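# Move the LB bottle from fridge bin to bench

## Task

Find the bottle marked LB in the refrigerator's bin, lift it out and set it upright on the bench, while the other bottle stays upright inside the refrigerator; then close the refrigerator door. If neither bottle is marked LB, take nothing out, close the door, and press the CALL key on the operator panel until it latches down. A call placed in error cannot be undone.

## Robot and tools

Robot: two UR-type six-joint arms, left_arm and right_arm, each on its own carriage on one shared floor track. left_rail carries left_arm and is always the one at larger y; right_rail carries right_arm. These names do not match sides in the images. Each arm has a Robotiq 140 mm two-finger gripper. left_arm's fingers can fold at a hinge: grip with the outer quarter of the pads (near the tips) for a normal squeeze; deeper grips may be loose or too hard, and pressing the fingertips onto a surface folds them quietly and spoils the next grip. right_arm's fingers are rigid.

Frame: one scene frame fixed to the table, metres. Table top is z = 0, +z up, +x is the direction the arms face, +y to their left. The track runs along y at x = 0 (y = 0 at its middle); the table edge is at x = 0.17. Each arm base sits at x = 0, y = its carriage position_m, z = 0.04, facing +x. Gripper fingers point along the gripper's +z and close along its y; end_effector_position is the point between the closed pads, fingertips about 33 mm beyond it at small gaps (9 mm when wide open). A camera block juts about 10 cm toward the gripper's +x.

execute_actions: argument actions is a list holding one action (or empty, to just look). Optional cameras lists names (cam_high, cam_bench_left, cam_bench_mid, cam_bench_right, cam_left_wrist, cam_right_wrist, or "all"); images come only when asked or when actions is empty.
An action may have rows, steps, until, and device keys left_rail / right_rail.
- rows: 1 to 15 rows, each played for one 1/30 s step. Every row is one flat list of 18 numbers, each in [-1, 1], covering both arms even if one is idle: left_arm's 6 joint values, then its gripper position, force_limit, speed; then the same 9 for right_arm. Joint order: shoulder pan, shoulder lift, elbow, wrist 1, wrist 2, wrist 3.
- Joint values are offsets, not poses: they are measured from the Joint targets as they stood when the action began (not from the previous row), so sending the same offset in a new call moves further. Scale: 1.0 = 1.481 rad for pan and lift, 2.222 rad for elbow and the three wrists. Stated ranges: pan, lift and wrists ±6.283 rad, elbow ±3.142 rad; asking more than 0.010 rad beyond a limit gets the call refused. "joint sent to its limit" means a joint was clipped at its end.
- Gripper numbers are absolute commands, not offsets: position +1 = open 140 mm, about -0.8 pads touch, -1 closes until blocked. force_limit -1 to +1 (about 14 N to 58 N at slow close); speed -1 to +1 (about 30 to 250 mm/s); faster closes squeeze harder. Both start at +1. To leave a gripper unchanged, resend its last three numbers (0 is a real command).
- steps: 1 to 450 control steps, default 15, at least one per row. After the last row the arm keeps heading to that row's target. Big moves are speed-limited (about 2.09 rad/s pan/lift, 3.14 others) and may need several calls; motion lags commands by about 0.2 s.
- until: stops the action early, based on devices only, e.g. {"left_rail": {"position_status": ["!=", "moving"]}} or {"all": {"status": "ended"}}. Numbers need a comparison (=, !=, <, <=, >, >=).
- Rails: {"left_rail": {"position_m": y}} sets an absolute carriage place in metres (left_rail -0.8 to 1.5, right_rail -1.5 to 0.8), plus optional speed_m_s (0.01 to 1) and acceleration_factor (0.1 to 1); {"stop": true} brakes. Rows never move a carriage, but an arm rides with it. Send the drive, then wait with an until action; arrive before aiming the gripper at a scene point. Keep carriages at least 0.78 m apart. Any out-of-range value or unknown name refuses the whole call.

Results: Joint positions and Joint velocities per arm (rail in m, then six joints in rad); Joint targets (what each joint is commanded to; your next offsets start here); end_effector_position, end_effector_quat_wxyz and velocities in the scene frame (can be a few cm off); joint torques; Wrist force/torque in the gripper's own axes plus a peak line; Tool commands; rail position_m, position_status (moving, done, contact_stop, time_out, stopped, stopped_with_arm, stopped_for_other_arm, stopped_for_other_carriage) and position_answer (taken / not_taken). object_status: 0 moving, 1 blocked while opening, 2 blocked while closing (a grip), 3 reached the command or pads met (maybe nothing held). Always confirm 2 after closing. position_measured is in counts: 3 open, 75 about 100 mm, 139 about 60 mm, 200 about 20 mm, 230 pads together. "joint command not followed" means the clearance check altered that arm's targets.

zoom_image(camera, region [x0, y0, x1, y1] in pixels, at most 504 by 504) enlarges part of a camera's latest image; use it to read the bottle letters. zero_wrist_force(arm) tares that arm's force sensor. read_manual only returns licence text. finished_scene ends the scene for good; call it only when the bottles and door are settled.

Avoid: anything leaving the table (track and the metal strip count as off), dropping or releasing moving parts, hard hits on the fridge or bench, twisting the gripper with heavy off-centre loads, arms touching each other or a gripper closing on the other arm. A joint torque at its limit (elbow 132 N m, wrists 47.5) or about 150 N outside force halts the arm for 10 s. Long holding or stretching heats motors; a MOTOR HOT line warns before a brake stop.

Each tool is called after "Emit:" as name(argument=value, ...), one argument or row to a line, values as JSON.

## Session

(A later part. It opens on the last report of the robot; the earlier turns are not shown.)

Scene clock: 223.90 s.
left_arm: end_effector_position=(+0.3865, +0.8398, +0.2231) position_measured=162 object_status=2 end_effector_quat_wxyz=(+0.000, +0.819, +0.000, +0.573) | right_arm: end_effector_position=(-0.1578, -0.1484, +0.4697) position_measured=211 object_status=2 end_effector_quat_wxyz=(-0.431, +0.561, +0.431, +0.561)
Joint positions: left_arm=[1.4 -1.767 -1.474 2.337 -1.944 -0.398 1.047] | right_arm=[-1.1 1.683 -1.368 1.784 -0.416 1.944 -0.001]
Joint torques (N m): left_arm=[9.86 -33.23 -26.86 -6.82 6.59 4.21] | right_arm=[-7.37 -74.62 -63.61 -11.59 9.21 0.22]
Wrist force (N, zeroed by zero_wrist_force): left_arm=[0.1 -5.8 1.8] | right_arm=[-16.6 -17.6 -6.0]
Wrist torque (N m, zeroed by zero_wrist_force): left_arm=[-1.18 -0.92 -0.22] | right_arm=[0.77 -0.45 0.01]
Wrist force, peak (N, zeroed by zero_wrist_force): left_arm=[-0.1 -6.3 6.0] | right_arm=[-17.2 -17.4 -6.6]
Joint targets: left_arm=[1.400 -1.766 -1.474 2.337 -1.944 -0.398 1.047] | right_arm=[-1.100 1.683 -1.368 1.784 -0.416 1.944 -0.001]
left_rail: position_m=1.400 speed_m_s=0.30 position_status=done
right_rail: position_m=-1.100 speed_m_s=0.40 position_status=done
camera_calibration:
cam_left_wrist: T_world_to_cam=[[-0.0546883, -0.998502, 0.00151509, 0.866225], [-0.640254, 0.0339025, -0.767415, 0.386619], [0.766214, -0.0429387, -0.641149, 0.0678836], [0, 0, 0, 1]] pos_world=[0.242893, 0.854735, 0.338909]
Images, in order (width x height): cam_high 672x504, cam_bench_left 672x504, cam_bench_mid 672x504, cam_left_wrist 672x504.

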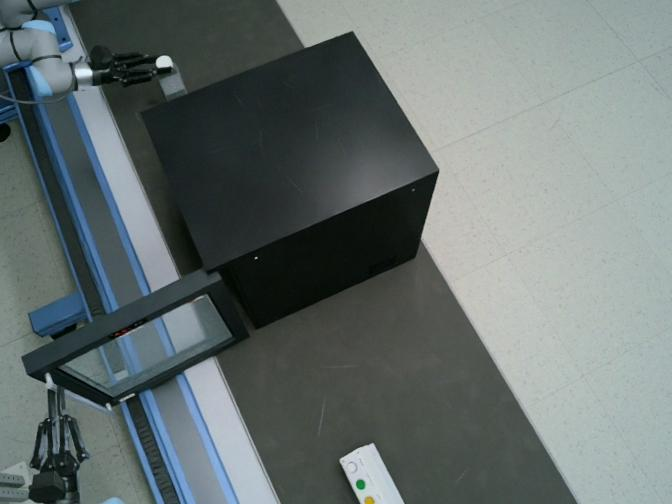

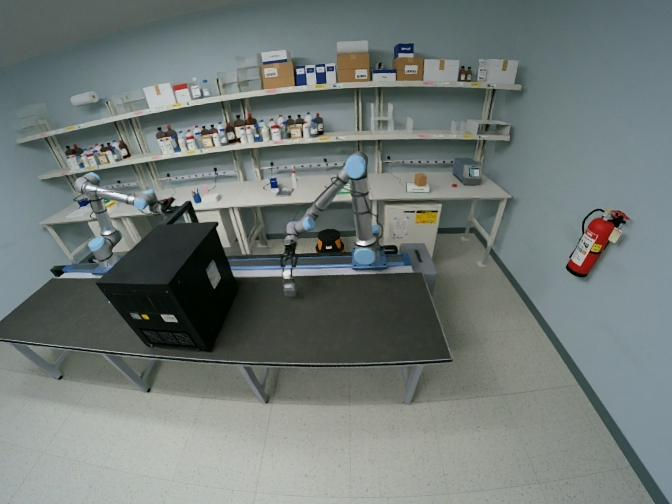

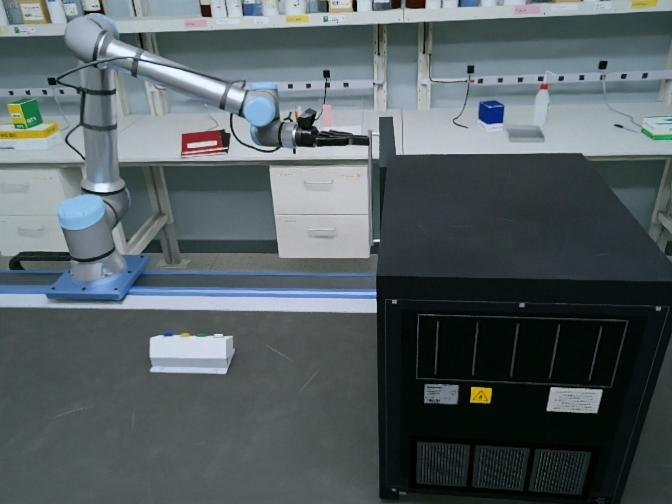

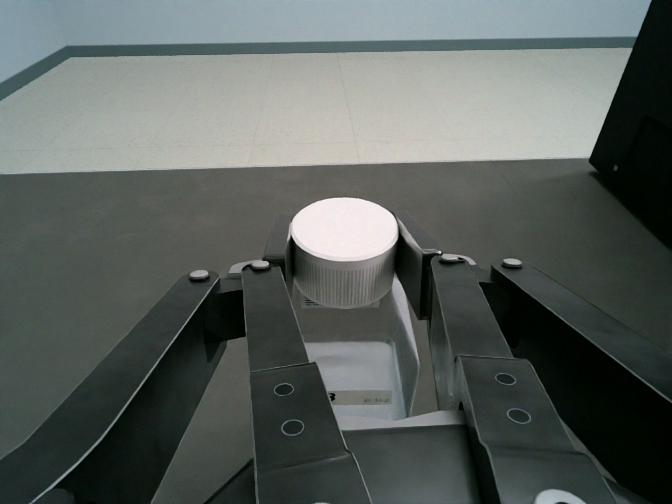

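Emit:
zero_wrist_force(
  arm="left_arm",
)

Emit:
execute_actions(
  actions=[
    {"rows": [[0, 0.0043, 0.0010, -0.0038, 0, 0, -1, 1, -1, 0, 0, 0, 0, 0, 0, -1, 0.3, -1], [0, 0.0086, 0.0020, -0.0077, 0, 0, -1, 1, -1, 0, 0, 0, 0, 0, 0, -1, 0.3, -1], [0, 0.0129, 0.0029, -0.0115, 0, 0, -1, 1, -1, 0, 0, 0, 0, 0, 0, -1, 0.3, -1], [0, 0.0172, 0.0039, -0.0154, 0, 0, -1, 1, -1, 0, 0, 0, 0, 0, 0, -1, 0.3, -1], [0, 0.0215, 0.0049, -0.0192, 0, 0, -1, 1, -1, 0, 0, 0, 0, 0, 0, -1, 0.3, -1], [0, 0.0257, 0.0059, -0.0230, 0, 0, -1, 1, -1, 0, 0, 0, 0, 0, 0, -1, 0.3, -1], [0, 0.0300, 0.0069, -0.0269, 0, 0, -1, 1, -1, 0, 0, 0, 0, 0, 0, -1, 0.3, -1], [0, 0.0343, 0.0078, -0.0307, 0, 0, -1, 1, -1, 0, 0, 0, 0, 0, 0, -1, 0.3, -1], [0, 0.0386, 0.0088, -0.0346, 0, 0, -1, 1, -1, 0, 0, 0, 0, 0, 0, -1, 0.3, -1], [0, 0.0428, 0.0098, -0.0384, 0, 0, -1, 1, -1, 0, 0, 0, 0, 0, 0, -1, 0.3, -1]], "steps": 25},
  ],
  cameras=["cam_bench_left"],
)

Emit:
zoom_image(
  camera="cam_bench_left",
  region=[240, 210, 400, 330],
)

Wrist force sensor zeroed.

Scene clock: 225.77 s.
left_arm: end_effector_position=(+0.3865, +0.8396, +0.1881) position_measured=162 object_status=2 end_effector_quat_wxyz=(+0.000, +0.819, +0.000, +0.573) | right_arm: end_effector_position=(-0.1578, -0.1484, +0.4697) position_measured=211 object_status=2 end_effector_quat_wxyz=(-0.431, +0.561, +0.431, +0.561)
Joint positions: left_arm=[1.4 -1.766 -1.41 2.359 -2.03 -0.398 1.047] | right_arm=[-1.1 1.683 -1.368 1.784 -0.416 1.944 -0.001]
Joint torques (N m): left_arm=[5.6 -33.75 -24.03 -6.19 4.3 3.61] | right_arm=[-8.22 -74.75 -64.15 -12.31 9.09 -0.23]
Wrist force (N, zeroed by zero_wrist_force): left_arm=[0.1 0.0 -0.2] | right_arm=[-16.7 -17.5 -6.6]
Wrist torque (N m, zeroed by zero_wrist_force): left_arm=[0.00 -0.01 -0.02] | right_arm=[0.81 -0.43 0.01]
Wrist force, peak (N, zeroed by zero_wrist_force): left_arm=[-1.3 0.2 0.2] | right_arm=[-16.6 -18.1 -6.6]
Joint targets: left_arm=[1.400 -1.766 -1.410 2.359 -2.030 -0.398 1.047] | right_arm=[-1.100 1.683 -1.368 1.784 -0.416 1.944 -0.001]
left_rail: position_m=1.400 speed_m_s=0.30 position_status=done
right_rail: position_m=-1.100 speed_m_s=0.40 position_status=done
Images, in order (width x height): cam_bench_left 672x504.

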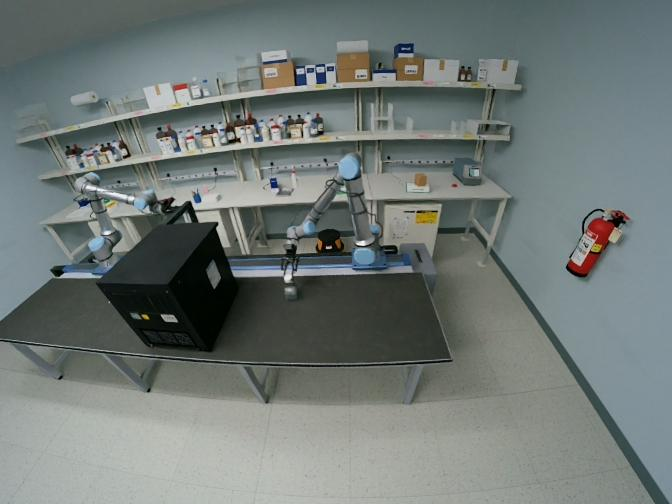

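Scaled by 3.150 from the camera's 672x504 image, which has a finer 960x720 frame.

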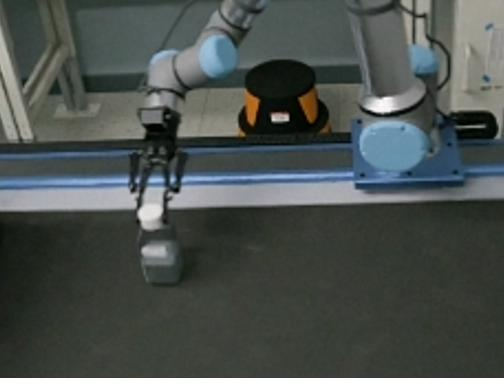

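Emit:
execute_actions(
  actions=[
    {"rows": [[0, 0.0020, 0.0005, -0.0018, 0, 0, -1, 1, -1, 0, 0, 0, 0, 0, 0, -1, 0.3, -1], [0, 0.0041, 0.0009, -0.0036, 0, 0, -1, 1, -1, 0, 0, 0, 0, 0, 0, -1, 0.3, -1], [0, 0.0062, 0.0014, -0.0054, 0, 0, -1, 1, -1, 0, 0, 0, 0, 0, 0, -1, 0.3, -1]], "steps": 18},
  ],
)

Emit:
execute_actions(
  actions=[
    {"rows": [[0, 0.0022, 0.0004, -0.0018, 0, 0, -1, 1, -1, 0, 0, 0, 0, 0, 0, -1, 0.3, -1], [0, 0.0044, 0.0008, -0.0037, 0, 0, -1, 1, -1, 0, 0, 0, 0, 0, 0, -1, 0.3, -1], [0, 0.0065, 0.0012, -0.0055, 0, 0, -1, 1, -1, 0, 0, 0, 0, 0, 0, -1, 0.3, -1]], "steps": 18},
  ],
)

Scene clock: 227.23 s.
left_arm: end_effector_position=(+0.3866, +0.8399, +0.1831) position_measured=162 object_status=2 end_effector_quat_wxyz=(+0.000, +0.819, +0.000, +0.574) | right_arm: end_effector_position=(-0.1578, -0.1484, +0.4697) position_measured=211 object_status=2 end_effector_quat_wxyz=(-0.431, +0.561, +0.431, +0.561)
Joint positions: left_arm=[1.4 -1.766 -1.401 2.362 -2.042 -0.398 1.047] | right_arm=[-1.1 1.683 -1.368 1.784 -0.416 1.944 -0.001]
Joint torques (N m): left_arm=[2.59 -35.27 -22.53 -6.44 1.56 3.44] | right_arm=[-7.18 -72.98 -64.26 -11.77 9.36 0.12]
Wrist force (N, zeroed by zero_wrist_force): left_arm=[0.0 0.0 -0.3] | right_arm=[-16.2 -17.7 -6.2]
Wrist torque (N m, zeroed by zero_wrist_force): left_arm=[-0.01 0.02 -0.02] | right_arm=[0.75 -0.56 0.01]
Wrist force, peak (N, zeroed by zero_wrist_force): left_arm=[0.4 0.1 -0.6] | right_arm=[-16.9 -18.3 -6.4]
Joint targets: left_arm=[1.400 -1.766 -1.401 2.362 -2.042 -0.398 1.047] | right_arm=[-1.100 1.683 -1.368 1.784 -0.416 1.944 -0.001]
left_rail: position_m=1.400 speed_m_s=0.30 position_status=done
right_rail: position_m=-1.100 speed_m_s=0.40 position_status=done

Scene clock: 228.03 s.
left_arm: end_effector_position=(+0.3866, +0.8398, +0.1781) position_measured=162 object_status=2 end_effector_quat_wxyz=(+0.000, +0.819, +0.000, +0.574) | right_arm: end_effector_position=(-0.1578, -0.1484, +0.4697) position_measured=211 object_status=2 end_effector_quat_wxyz=(-0.431, +0.561, +0.431, +0.561)
Joint positions: left_arm=[1.4 -1.766 -1.391 2.365 -2.054 -0.398 1.047] | right_arm=[-1.1 1.683 -1.368 1.784 -0.416 1.944 -0.001]
Joint torques (N m): left_arm=[-0.83 -33.83 -22.12 -6.46 1.78 3.11] | right_arm=[-7.81 -73.42 -64.93 -12.07 9.51 0]
Wrist force (N, zeroed by zero_wrist_force): left_arm=[-0.1 -0.1 -0.3] | right_arm=[-16.7 -17.5 -6.0]
Wrist torque (N m, zeroed by zero_wrist_force): left_arm=[-0.05 0.05 -0.02] | right_arm=[0.79 -0.42 0.01]
Wrist force, peak (N, zeroed by zero_wrist_force): left_arm=[0.5 0.4 -0.7] | right_arm=[-16.7 -17.9 -7.0]
Joint targets: left_arm=[1.400 -1.766 -1.391 2.365 -2.054 -0.398 1.047] | right_arm=[-1.100 1.683 -1.368 1.784 -0.416 1.944 -0.001]
left_rail: position_m=1.400 speed_m_s=0.30 position_status=done
right_rail: position_m=-1.100 speed_m_s=0.40 position_status=done

Emit:
execute_actions(
  actions=[
    {"rows": [[0, 0.0013, 0.0002, -0.0011, 0, 0, -1, 1, -1, 0, 0, 0, 0, 0, 0, -1, 0.3, -1], [0, 0.0026, 0.0005, -0.0022, 0, 0, -1, 1, -1, 0, 0, 0, 0, 0, 0, -1, 0.3, -1], [0, 0.0039, 0.0007, -0.0033, 0, 0, -1, 1, -1, 0, 0, 0, 0, 0, 0, -1, 0.3, -1]], "steps": 18},
  ],
)

Emit:
execute_actions(
  actions=[
    {"rows": [[0, 0.0013, 0.0002, -0.0011, 0, 0, -1, 1, -1, 0, 0, 0, 0, 0, 0, -1, 0.3, -1], [0, 0.0026, 0.0005, -0.0022, 0, 0, -1, 1, -1, 0, 0, 0, 0, 0, 0, -1, 0.3, -1], [0, 0.0039, 0.0007, -0.0033, 0, 0, -1, 1, -1, 0, 0, 0, 0, 0, 0, -1, 0.3, -1]], "steps": 18},
  ],
)

Scene clock: 229.20 s.
left_arm: end_effector_position=(+0.3866, +0.8398, +0.1751) position_measured=162 object_status=2 end_effector_quat_wxyz=(+0.000, +0.819, +0.000, +0.574) | right_arm: end_effector_position=(-0.1578, -0.1484, +0.4697) position_measured=211 object_status=2 end_effector_quat_wxyz=(-0.431, +0.561, +0.431, +0.561)
Joint positions: left_arm=[1.4 -1.766 -1.386 2.366 -2.061 -0.398 1.047] | right_arm=[-1.1 1.683 -1.368 1.784 -0.416 1.944 -0.001]
Joint torques (N m): left_arm=[-6.67 -34.68 -22.32 -6.63 1.77 2.81] | right_arm=[-5.67 -74.39 -64.7 -11.97 9.59 -0.14]
Wrist force (N, zeroed by zero_wrist_force): left_arm=[0.2 0.3 -0.1] | right_arm=[-16.5 -17.7 -6.4]
Wrist torque (N m, zeroed by zero_wrist_force): left_arm=[0.04 -0.02 -0.02] | right_arm=[0.76 -0.50 0.02]
Wrist force, peak (N, zeroed by zero_wrist_force): left_arm=[0.5 0.3 -0.2] | right_arm=[-16.9 -17.6 -6.6]
Joint targets: left_arm=[1.400 -1.766 -1.386 2.366 -2.061 -0.398 1.047] | right_arm=[-1.100 1.683 -1.368 1.784 -0.416 1.944 -0.001]
left_rail: position_m=1.400 speed_m_s=0.30 position_status=done
right_rail: position_m=-1.100 speed_m_s=0.40 position_status=done

Scene clock: 230.00 s.
left_arm: end_effector_position=(+0.3866, +0.8399, +0.1721) position_measured=162 object_status=2 end_effector_quat_wxyz=(+0.000, +0.819, +0.000, +0.574) | right_arm: end_effector_position=(-0.1578, -0.1484, +0.4697) position_measured=211 object_status=2 end_effector_quat_wxyz=(-0.431, +0.561, +0.431, +0.561)
Joint positions: left_arm=[1.4 -1.766 -1.38 2.368 -2.069 -0.398 1.047] | right_arm=[-1.1 1.683 -1.368 1.784 -0.416 1.944 -0.001]
Joint torques (N m): left_arm=[-7.61 -37.61 -22.01 -6.28 1.75 3.04] | right_arm=[-7.64 -75.05 -65.5 -11.79 9.6 -0.15]
Wrist force (N, zeroed by zero_wrist_force): left_arm=[0.3 0.1 0.0] | right_arm=[-16.6 -17.6 -6.3]
Wrist torque (N m, zeroed by zero_wrist_force): left_arm=[0.00 -0.05 -0.02] | right_arm=[0.78 -0.44 0.01]
Wrist force, peak (N, zeroed by zero_wrist_force): left_arm=[-0.5 -0.3 0.1] | right_arm=[-16.7 -18.0 -6.1]
Joint targets: left_arm=[1.400 -1.766 -1.380 2.368 -2.069 -0.398 1.047] | right_arm=[-1.100 1.683 -1.368 1.784 -0.416 1.944 -0.001]
left_rail: position_m=1.400 speed_m_s=0.30 position_status=done
right_rail: position_m=-1.100 speed_m_s=0.40 position_status=done

Emit:
execute_actions(
  actions=[
    {"rows": [[0, 0.0013, 0.0002, -0.0011, 0, 0, -1, 1, -1, 0, 0, 0, 0, 0, 0, -1, 0.3, -1], [0, 0.0026, 0.0005, -0.0022, 0, 0, -1, 1, -1, 0, 0, 0, 0, 0, 0, -1, 0.3, -1], [0, 0.0039, 0.0007, -0.0033, 0, 0, -1, 1, -1, 0, 0, 0, 0, 0, 0, -1, 0.3, -1]], "steps": 18},
  ],
  cameras=["cam_bench_left"],
)

Emit:
zoom_image(
  camera="cam_bench_left",
  region=[260, 250, 340, 320],
)

Scene clock: 231.13 s.
left_arm: end_effector_position=(+0.3866, +0.8399, +0.1691) position_measured=162 object_status=2 end_effector_quat_wxyz=(+0.000, +0.819, +0.000, +0.573) | right_arm: end_effector_position=(-0.1578, -0.1484, +0.4697) position_measured=211 object_status=2 end_effector_quat_wxyz=(-0.431, +0.561, +0.431, +0.561)
Joint positions: left_arm=[1.4 -1.766 -1.374 2.37 -2.076 -0.398 1.047] | right_arm=[-1.1 1.683 -1.368 1.784 -0.416 1.944 -0.001]
Joint torques (N m): left_arm=[-5.86 -10.29 -9.71 -6.68 -13.69 3.25] | right_arm=[-8.87 -72.84 -64 -12.12 9.59 -0.14]
Wrist force (N, zeroed by zero_wrist_force): left_arm=[54.7 -15.0 -20.8] | right_arm=[-16.6 -17.4 -6.4]
Wrist torque (N m, zeroed by zero_wrist_force): left_arm=[0.39 1.43 0.36] | right_arm=[0.83 -0.46 0.01]
Wrist force, peak (N, zeroed by zero_wrist_force): left_arm=[64.2 -18.1 -27.0] | right_arm=[-16.7 -17.8 -6.6]
Joint targets: left_arm=[1.400 -1.766 -1.374 2.370 -2.076 -0.398 1.047] | right_arm=[-1.100 1.683 -1.368 1.784 -0.416 1.944 -0.001]
left_rail: position_m=1.400 speed_m_s=0.30 position_status=done
right_rail: position_m=-1.100 speed_m_s=0.40 position_status=done
Images, in order (width x height): cam_bench_left 672x504.

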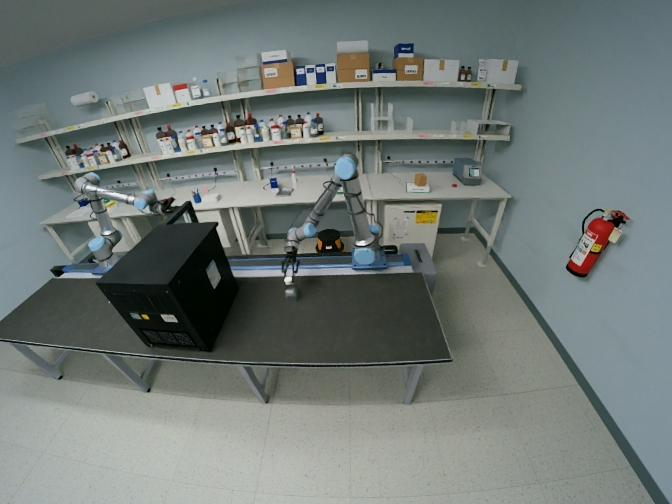

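Scaled by 6.300 from the camera's 672x504 image, which has a finer 960x720 frame.

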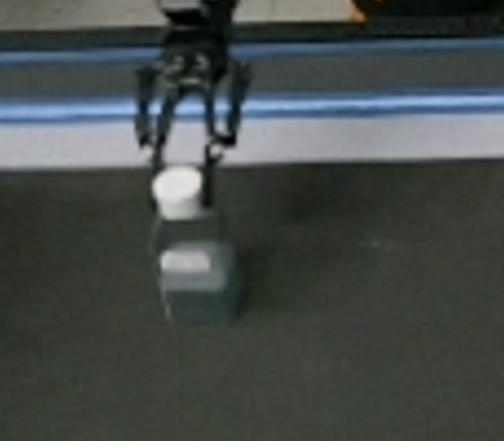

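Emit:
execute_actions(
  actions=[
    {"rows": [[0, -0.0010, -0.0002, 0.0009, 0, 0, -1, 1, -1, 0, 0, 0, 0, 0, 0, -1, 0.3, -1], [0, -0.0020, -0.0004, 0.0017, 0, 0, -1, 1, -1, 0, 0, 0, 0, 0, 0, -1, 0.3, -1]], "steps": 15},
  ],
)

Scene clock: 232.00 s.
left_arm: end_effector_position=(+0.3866, +0.8398, +0.1707) position_measured=162 object_status=2 end_effector_quat_wxyz=(+0.000, +0.819, +0.000, +0.573) | right_arm: end_effector_position=(-0.1578, -0.1484, +0.4697) position_measured=211 object_status=2 end_effector_quat_wxyz=(-0.431, +0.561, +0.431, +0.561)
Joint positions: left_arm=[1.4 -1.766 -1.377 2.369 -2.072 -0.398 1.047] | right_arm=[-1.1 1.683 -1.368 1.784 -0.416 1.944 -0.001]
Joint torques (N m): left_arm=[-7.81 -62.22 -43.62 -0.31 6.71 2.77] | right_arm=[-6.95 -72.58 -64.58 -11.93 9.46 -0.1]
Wrist force (N, zeroed by zero_wrist_force): left_arm=[-5.1 1.4 4.7] | right_arm=[-16.7 -17.4 -6.3]
Wrist torque (N m, zeroed by zero_wrist_force): left_arm=[0.30 1.16 -0.02] | right_arm=[0.82 -0.46 0.02]
Wrist force, peak (N, zeroed by zero_wrist_force): left_arm=[55.1 -15.0 -20.9] | right_arm=[-16.9 -17.9 -5.8]
Joint targets: left_arm=[1.400 -1.766 -1.377 2.369 -2.072 -0.398 1.047] | right_arm=[-1.100 1.683 -1.368 1.784 -0.416 1.944 -0.001]
left_rail: position_m=1.400 speed_m_s=0.30 position_status=done
right_rail: position_m=-1.100 speed_m_s=0.40 position_status=done

Emit:
execute_actions(
  actions=[
    {"rows": [[0, 0.0010, 0.0002, -0.0009, 0, 0, -1, 1, -1, 0, 0, 0, 0, 0, 0, -1, 0.3, -1]], "steps": 15},
  ],
  cameras=["cam_left_wrist"],
)

Scene clock: 233.00 s.
left_arm: end_effector_position=(+0.3866, +0.8398, +0.1700) position_measured=162 object_status=2 end_effector_quat_wxyz=(+0.000, +0.819, +0.000, +0.574) | right_arm: end_effector_position=(-0.1578, -0.1484, +0.4697) position_measured=211 object_status=2 end_effector_quat_wxyz=(-0.431, +0.561, +0.431, +0.561)
Joint positions: left_arm=[1.4 -1.766 -1.376 2.369 -2.074 -0.398 1.047] | right_arm=[-1.1 1.683 -1.368 1.784 -0.416 1.944 -0.001]
Joint torques (N m): left_arm=[-7.75 -31.35 -16.26 -6.08 1.2 2.3] | right_arm=[-8.44 -71.18 -65.23 -11.85 9.82 0.04]
Wrist force (N, zeroed by zero_wrist_force): left_arm=[7.3 -0.9 -2.3] | right_arm=[-16.4 -17.4 -6.1]
Wrist torque (N m, zeroed by zero_wrist_force): left_arm=[0.30 1.40 -0.09] | right_arm=[0.82 -0.48 0.01]
Wrist force, peak (N, zeroed by zero_wrist_force): left_arm=[7.3 -0.9 -2.3] | right_arm=[-16.6 -18.2 -6.2]
Joint targets: left_arm=[1.400 -1.766 -1.376 2.369 -2.074 -0.398 1.047] | right_arm=[-1.100 1.683 -1.368 1.784 -0.416 1.944 -0.001]
left_rail: position_m=1.400 speed_m_s=0.30 position_status=done
right_rail: position_m=-1.100 speed_m_s=0.40 position_status=done
camera_calibration:
cam_left_wrist: T_world_to_cam=[[-0.0546917, -0.998502, 0.00151081, 0.866213], [-0.640193, 0.0339045, -0.767465, 0.345935], [0.766265, -0.0429412, -0.641089, 0.0337303], [0, 0, 0, 1]] pos_world=[0.242993, 0.854635, 0.285808]
Images, in order (width x height): cam_left_wrist 672x504.

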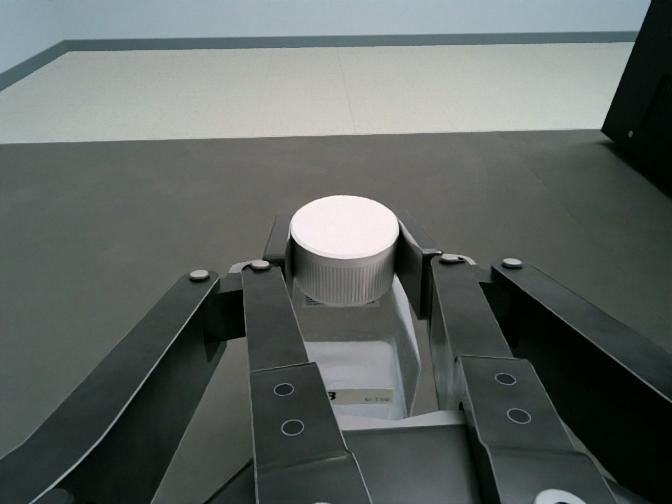

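Emit:
execute_actions(
  actions=[
    {"rows": [[0, 0, 0, 0, 0, 0, -0.1, 1, -1, 0, 0, 0, 0, 0, 0, -1, 0.3, -1]], "steps": 30},
  ],
  cameras=["cam_left_wrist", "cam_bench_left"],
)

Emit:
zoom_image(
  camera="cam_bench_left",
  region=[260, 250, 340, 320],
)

Scene clock: 234.47 s.
left_arm: end_effector_position=(+0.3866, +0.8399, +0.1699) position_measured=141 object_status=3 end_effector_quat_wxyz=(+0.000, +0.819, +0.000, +0.574) | right_arm: end_effector_position=(-0.1578, -0.1484, +0.4697) position_measured=211 object_status=2 end_effector_quat_wxyz=(-0.431, +0.561, +0.431, +0.561)
Joint positions: left_arm=[1.4 -1.766 -1.376 2.369 -2.074 -0.398 1.047] | right_arm=[-1.1 1.683 -1.368 1.784 -0.416 1.944 -0.001]
Joint torques (N m): left_arm=[-10.67 -49.33 -40 -5.28 5.41 2.64] | right_arm=[-8.91 -73.53 -64.04 -11.98 9.64 0]
Wrist force (N, zeroed by zero_wrist_force): left_arm=[-1.2 0.8 3.4] | right_arm=[-16.5 -17.5 -6.1]
Wrist torque (N m, zeroed by zero_wrist_force): left_arm=[0.16 1.13 -0.02] | right_arm=[0.79 -0.47 0.02]
Wrist force, peak (N, zeroed by zero_wrist_force): left_arm=[8.4 -1.0 -3.1] | right_arm=[-16.9 -17.9 -6.2]
Joint targets: left_arm=[1.400 -1.766 -1.376 2.369 -2.074 -0.398 1.047] | right_arm=[-1.100 1.683 -1.368 1.784 -0.416 1.944 -0.001]
left_rail: position_m=1.400 speed_m_s=0.30 position_status=done
right_rail: position_m=-1.100 speed_m_s=0.40 position_status=done
camera_calibration:
cam_left_wrist: T_world_to_cam=[[-0.054594, -0.998508, 0.0013128, 0.86635], [-0.640254, 0.0339972, -0.767411, 0.345775], [0.766221, -0.0427365, -0.641154, 0.0335256], [0, 0, 0, 1]] pos_world=[0.242993, 0.854735, 0.285709]
Images, in order (width x height): cam_bench_left 672x504, cam_left_wrist 672x504.

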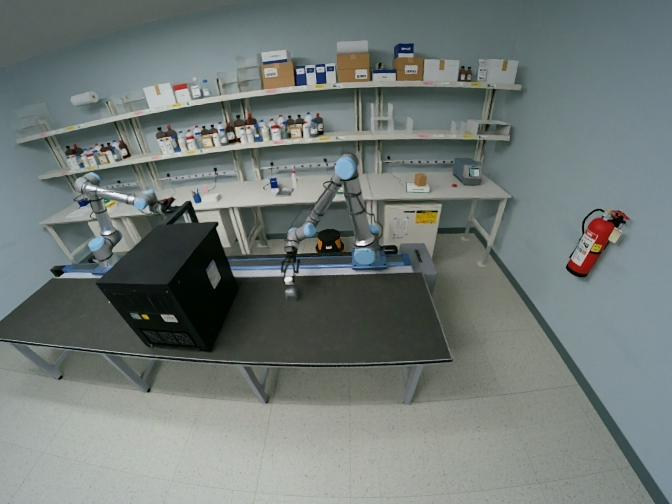

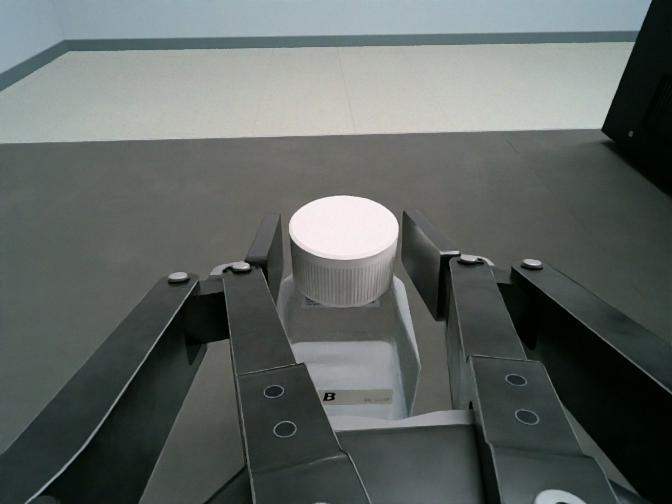

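Scaled by 6.300 from the camera's 672x504 image, which has a finer 960x720 frame.

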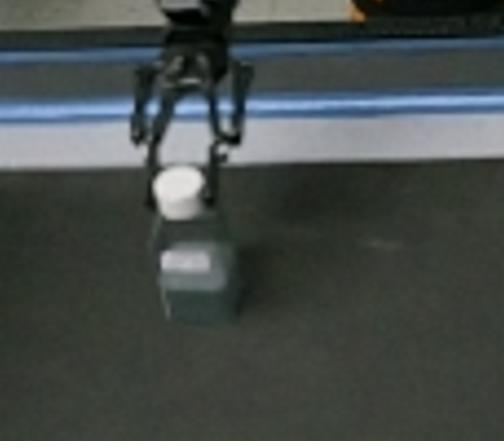

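Emit:
execute_actions(
  actions=[
    {"rows": [[0, 0, 0, 0, 0, 0, 0.1, 1, -0.6, 0, 0, 0, 0, 0, 0, -1, 0.3, -1]], "steps": 20},
  ],
)

Emit:
execute_actions(
  actions=[
    {"rows": [[-0.0082, -0.0051, -0.0020, 0.0157, -0.0030, -0.0114, 0.1, 1, -0.6, 0, 0, 0, 0, 0, 0, -1, 0.3, -1], [-0.0165, -0.0102, -0.0039, 0.0314, -0.0060, -0.0227, 0.1, 1, -0.6, 0, 0, 0, 0, 0, 0, -1, 0.3, -1], [-0.0247, -0.0153, -0.0059, 0.0471, -0.0089, -0.0341, 0.1, 1, -0.6, 0, 0, 0, 0, 0, 0, -1, 0.3, -1], [-0.0330, -0.0203, -0.0078, 0.0627, -0.0119, -0.0454, 0.1, 1, -0.6, 0, 0, 0, 0, 0, 0, -1, 0.3, -1], [-0.0412, -0.0254, -0.0098, 0.0784, -0.0149, -0.0568, 0.1, 1, -0.6, 0, 0, 0, 0, 0, 0, -1, 0.3, -1], [-0.0495, -0.0305, -0.0118, 0.0941, -0.0179, -0.0681, 0.1, 1, -0.6, 0, 0, 0, 0, 0, 0, -1, 0.3, -1], [-0.0577, -0.0356, -0.0137, 0.1098, -0.0208, -0.0795, 0.1, 1, -0.6, 0, 0, 0, 0, 0, 0, -1, 0.3, -1], [-0.0658, -0.0389, -0.0161, 0.1223, -0.0244, -0.0884, 0.1, 1, -0.6, 0, 0, 0, 0, 0, 0, -1, 0.3, -1], [-0.0738, -0.0422, -0.0184, 0.1348, -0.0279, -0.0974, 0.1, 1, -0.6, 0, 0, 0, 0, 0, 0, -1, 0.3, -1], [-0.0819, -0.0455, -0.0207, 0.1473, -0.0314, -0.1064, 0.1, 1, -0.6, 0, 0, 0, 0, 0, 0, -1, 0.3, -1], [-0.0900, -0.0488, -0.0230, 0.1598, -0.0349, -0.1153, 0.1, 1, -0.6, 0, 0, 0, 0, 0, 0, -1, 0.3, -1], [-0.0980, -0.0521, -0.0254, 0.1723, -0.0384, -0.1243, 0.1, 1, -0.6, 0, 0, 0, 0, 0, 0, -1, 0.3, -1], [-0.1061, -0.0554, -0.0277, 0.1848, -0.0420, -0.1332, 0.1, 1, -0.6, 0, 0, 0, 0, 0, 0, -1, 0.3, -1], [-0.1142, -0.0586, -0.0300, 0.1973, -0.0455, -0.1422, 0.1, 1, -0.6, 0, 0, 0, 0, 0, 0, -1, 0.3, -1]], "steps": 28},
  ],
  cameras=["cam_left_wrist", "cam_bench_left"],
)

Emit:
zoom_image(
  camera="cam_bench_left",
  region=[260, 250, 340, 320],
)

Scene clock: 237.40 s.
left_arm: end_effector_position=(+0.3866, +0.8398, +0.1699) position_measured=117 object_status=3 end_effector_quat_wxyz=(+0.000, +0.819, +0.000, +0.573) | right_arm: end_effector_position=(-0.1578, -0.1484, +0.4697) position_measured=211 object_status=2 end_effector_quat_wxyz=(-0.431, +0.561, +0.431, +0.561)
Joint positions: left_arm=[1.4 -1.766 -1.376 2.369 -2.074 -0.398 1.047] | right_arm=[-1.1 1.683 -1.368 1.784 -0.416 1.944 -0.001]
Joint torques (N m): left_arm=[-11.78 -56.67 -43.39 -4.9 5.32 2.15] | right_arm=[-8.11 -72.6 -65.88 -11.66 9.81 -0.33]
Wrist force (N, zeroed by zero_wrist_force): left_arm=[-1.3 1.6 3.4] | right_arm=[-16.6 -17.6 -6.0]
Wrist torque (N m, zeroed by zero_wrist_force): left_arm=[0.33 1.15 -0.02] | right_arm=[0.76 -0.45 0.01]
Wrist force, peak (N, zeroed by zero_wrist_force): left_arm=[-1.6 1.1 4.0] | right_arm=[-16.7 -18.1 -6.2]
Joint targets: left_arm=[1.400 -1.766 -1.376 2.369 -2.074 -0.398 1.047] | right_arm=[-1.100 1.683 -1.368 1.784 -0.416 1.944 -0.001]
left_rail: position_m=1.400 speed_m_s=0.30 position_status=done
right_rail: position_m=-1.100 speed_m_s=0.40 position_status=done

Scene clock: 238.53 s.
left_arm: end_effector_position=(+0.2925, +0.8395, +0.2038) position_measured=117 object_status=3 end_effector_quat_wxyz=(+0.000, +0.819, +0.000, +0.574) | right_arm: end_effector_position=(-0.1578, -0.1484, +0.4697) position_measured=211 object_status=2 end_effector_quat_wxyz=(-0.431, +0.561, +0.431, +0.561)
Joint positions: left_arm=[1.4 -1.936 -1.462 2.302 -1.636 -0.499 0.731] | right_arm=[-1.1 1.683 -1.368 1.784 -0.416 1.944 -0.001]
Joint torques (N m): left_arm=[-10.82 -59.01 -47.82 0.89 -0.6 -4.04] | right_arm=[-7.36 -72.59 -66 -11.86 10.05 -0.07]
Wrist force (N, zeroed by zero_wrist_force): left_arm=[-1.8 1.0 3.5] | right_arm=[-16.5 -17.6 -6.5]
Wrist torque (N m, zeroed by zero_wrist_force): left_arm=[0.18 1.25 0.25] | right_arm=[0.77 -0.46 0.01]
Wrist force, peak (N, zeroed by zero_wrist_force): left_arm=[-1.6 0.6 5.8] | right_arm=[-16.8 -17.9 -6.3]
Joint targets: left_arm=[1.400 -1.936 -1.462 2.302 -1.636 -0.499 0.731] | right_arm=[-1.100 1.683 -1.368 1.784 -0.416 1.944 -0.001]
left_rail: position_m=1.400 speed_m_s=0.30 position_status=done
right_rail: position_m=-1.100 speed_m_s=0.40 position_status=done
camera_calibration:
cam_left_wrist: T_world_to_cam=[[-0.054457, -0.998514, 0.00196829, 0.860644], [-0.640217, 0.0334033, -0.767468, 0.312071], [0.766262, -0.0430541, -0.641085, 0.127591], [0, 0, 0, 1]] pos_world=[0.148893, 0.854435, 0.319607]
Images, in order (width x height): cam_bench_left 672x504, cam_left_wrist 672x504.

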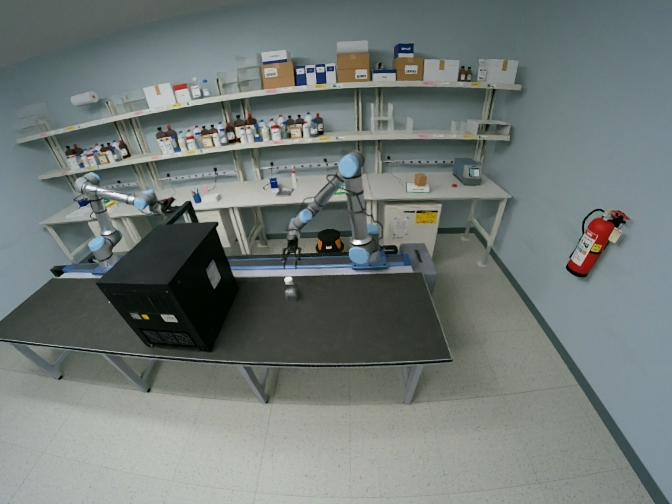

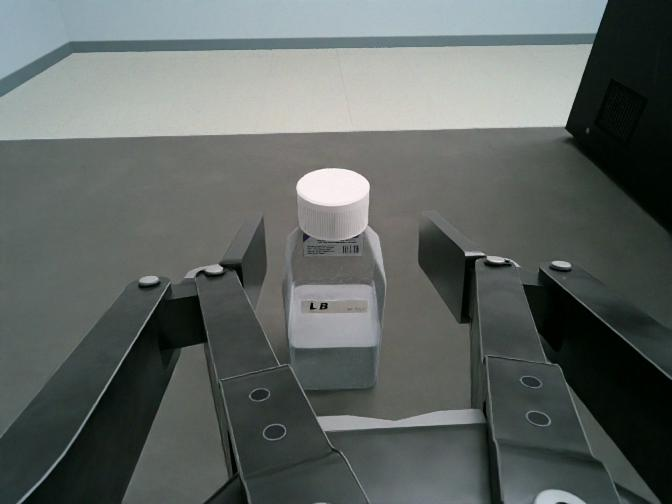

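Scaled by 6.300 from the camera's 672x504 image, which has a finer 960x720 frame.

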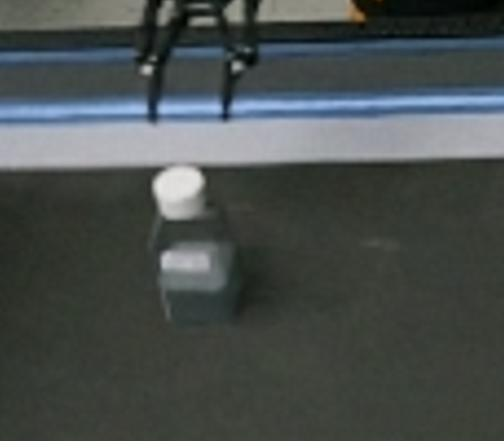

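Emit:
zoom_image(
  camera="cam_left_wrist",
  region=[270, 150, 400, 400],
)

Scaled by 2.016 from the camera's 672x504 image, which has a finer 960x720 frame.

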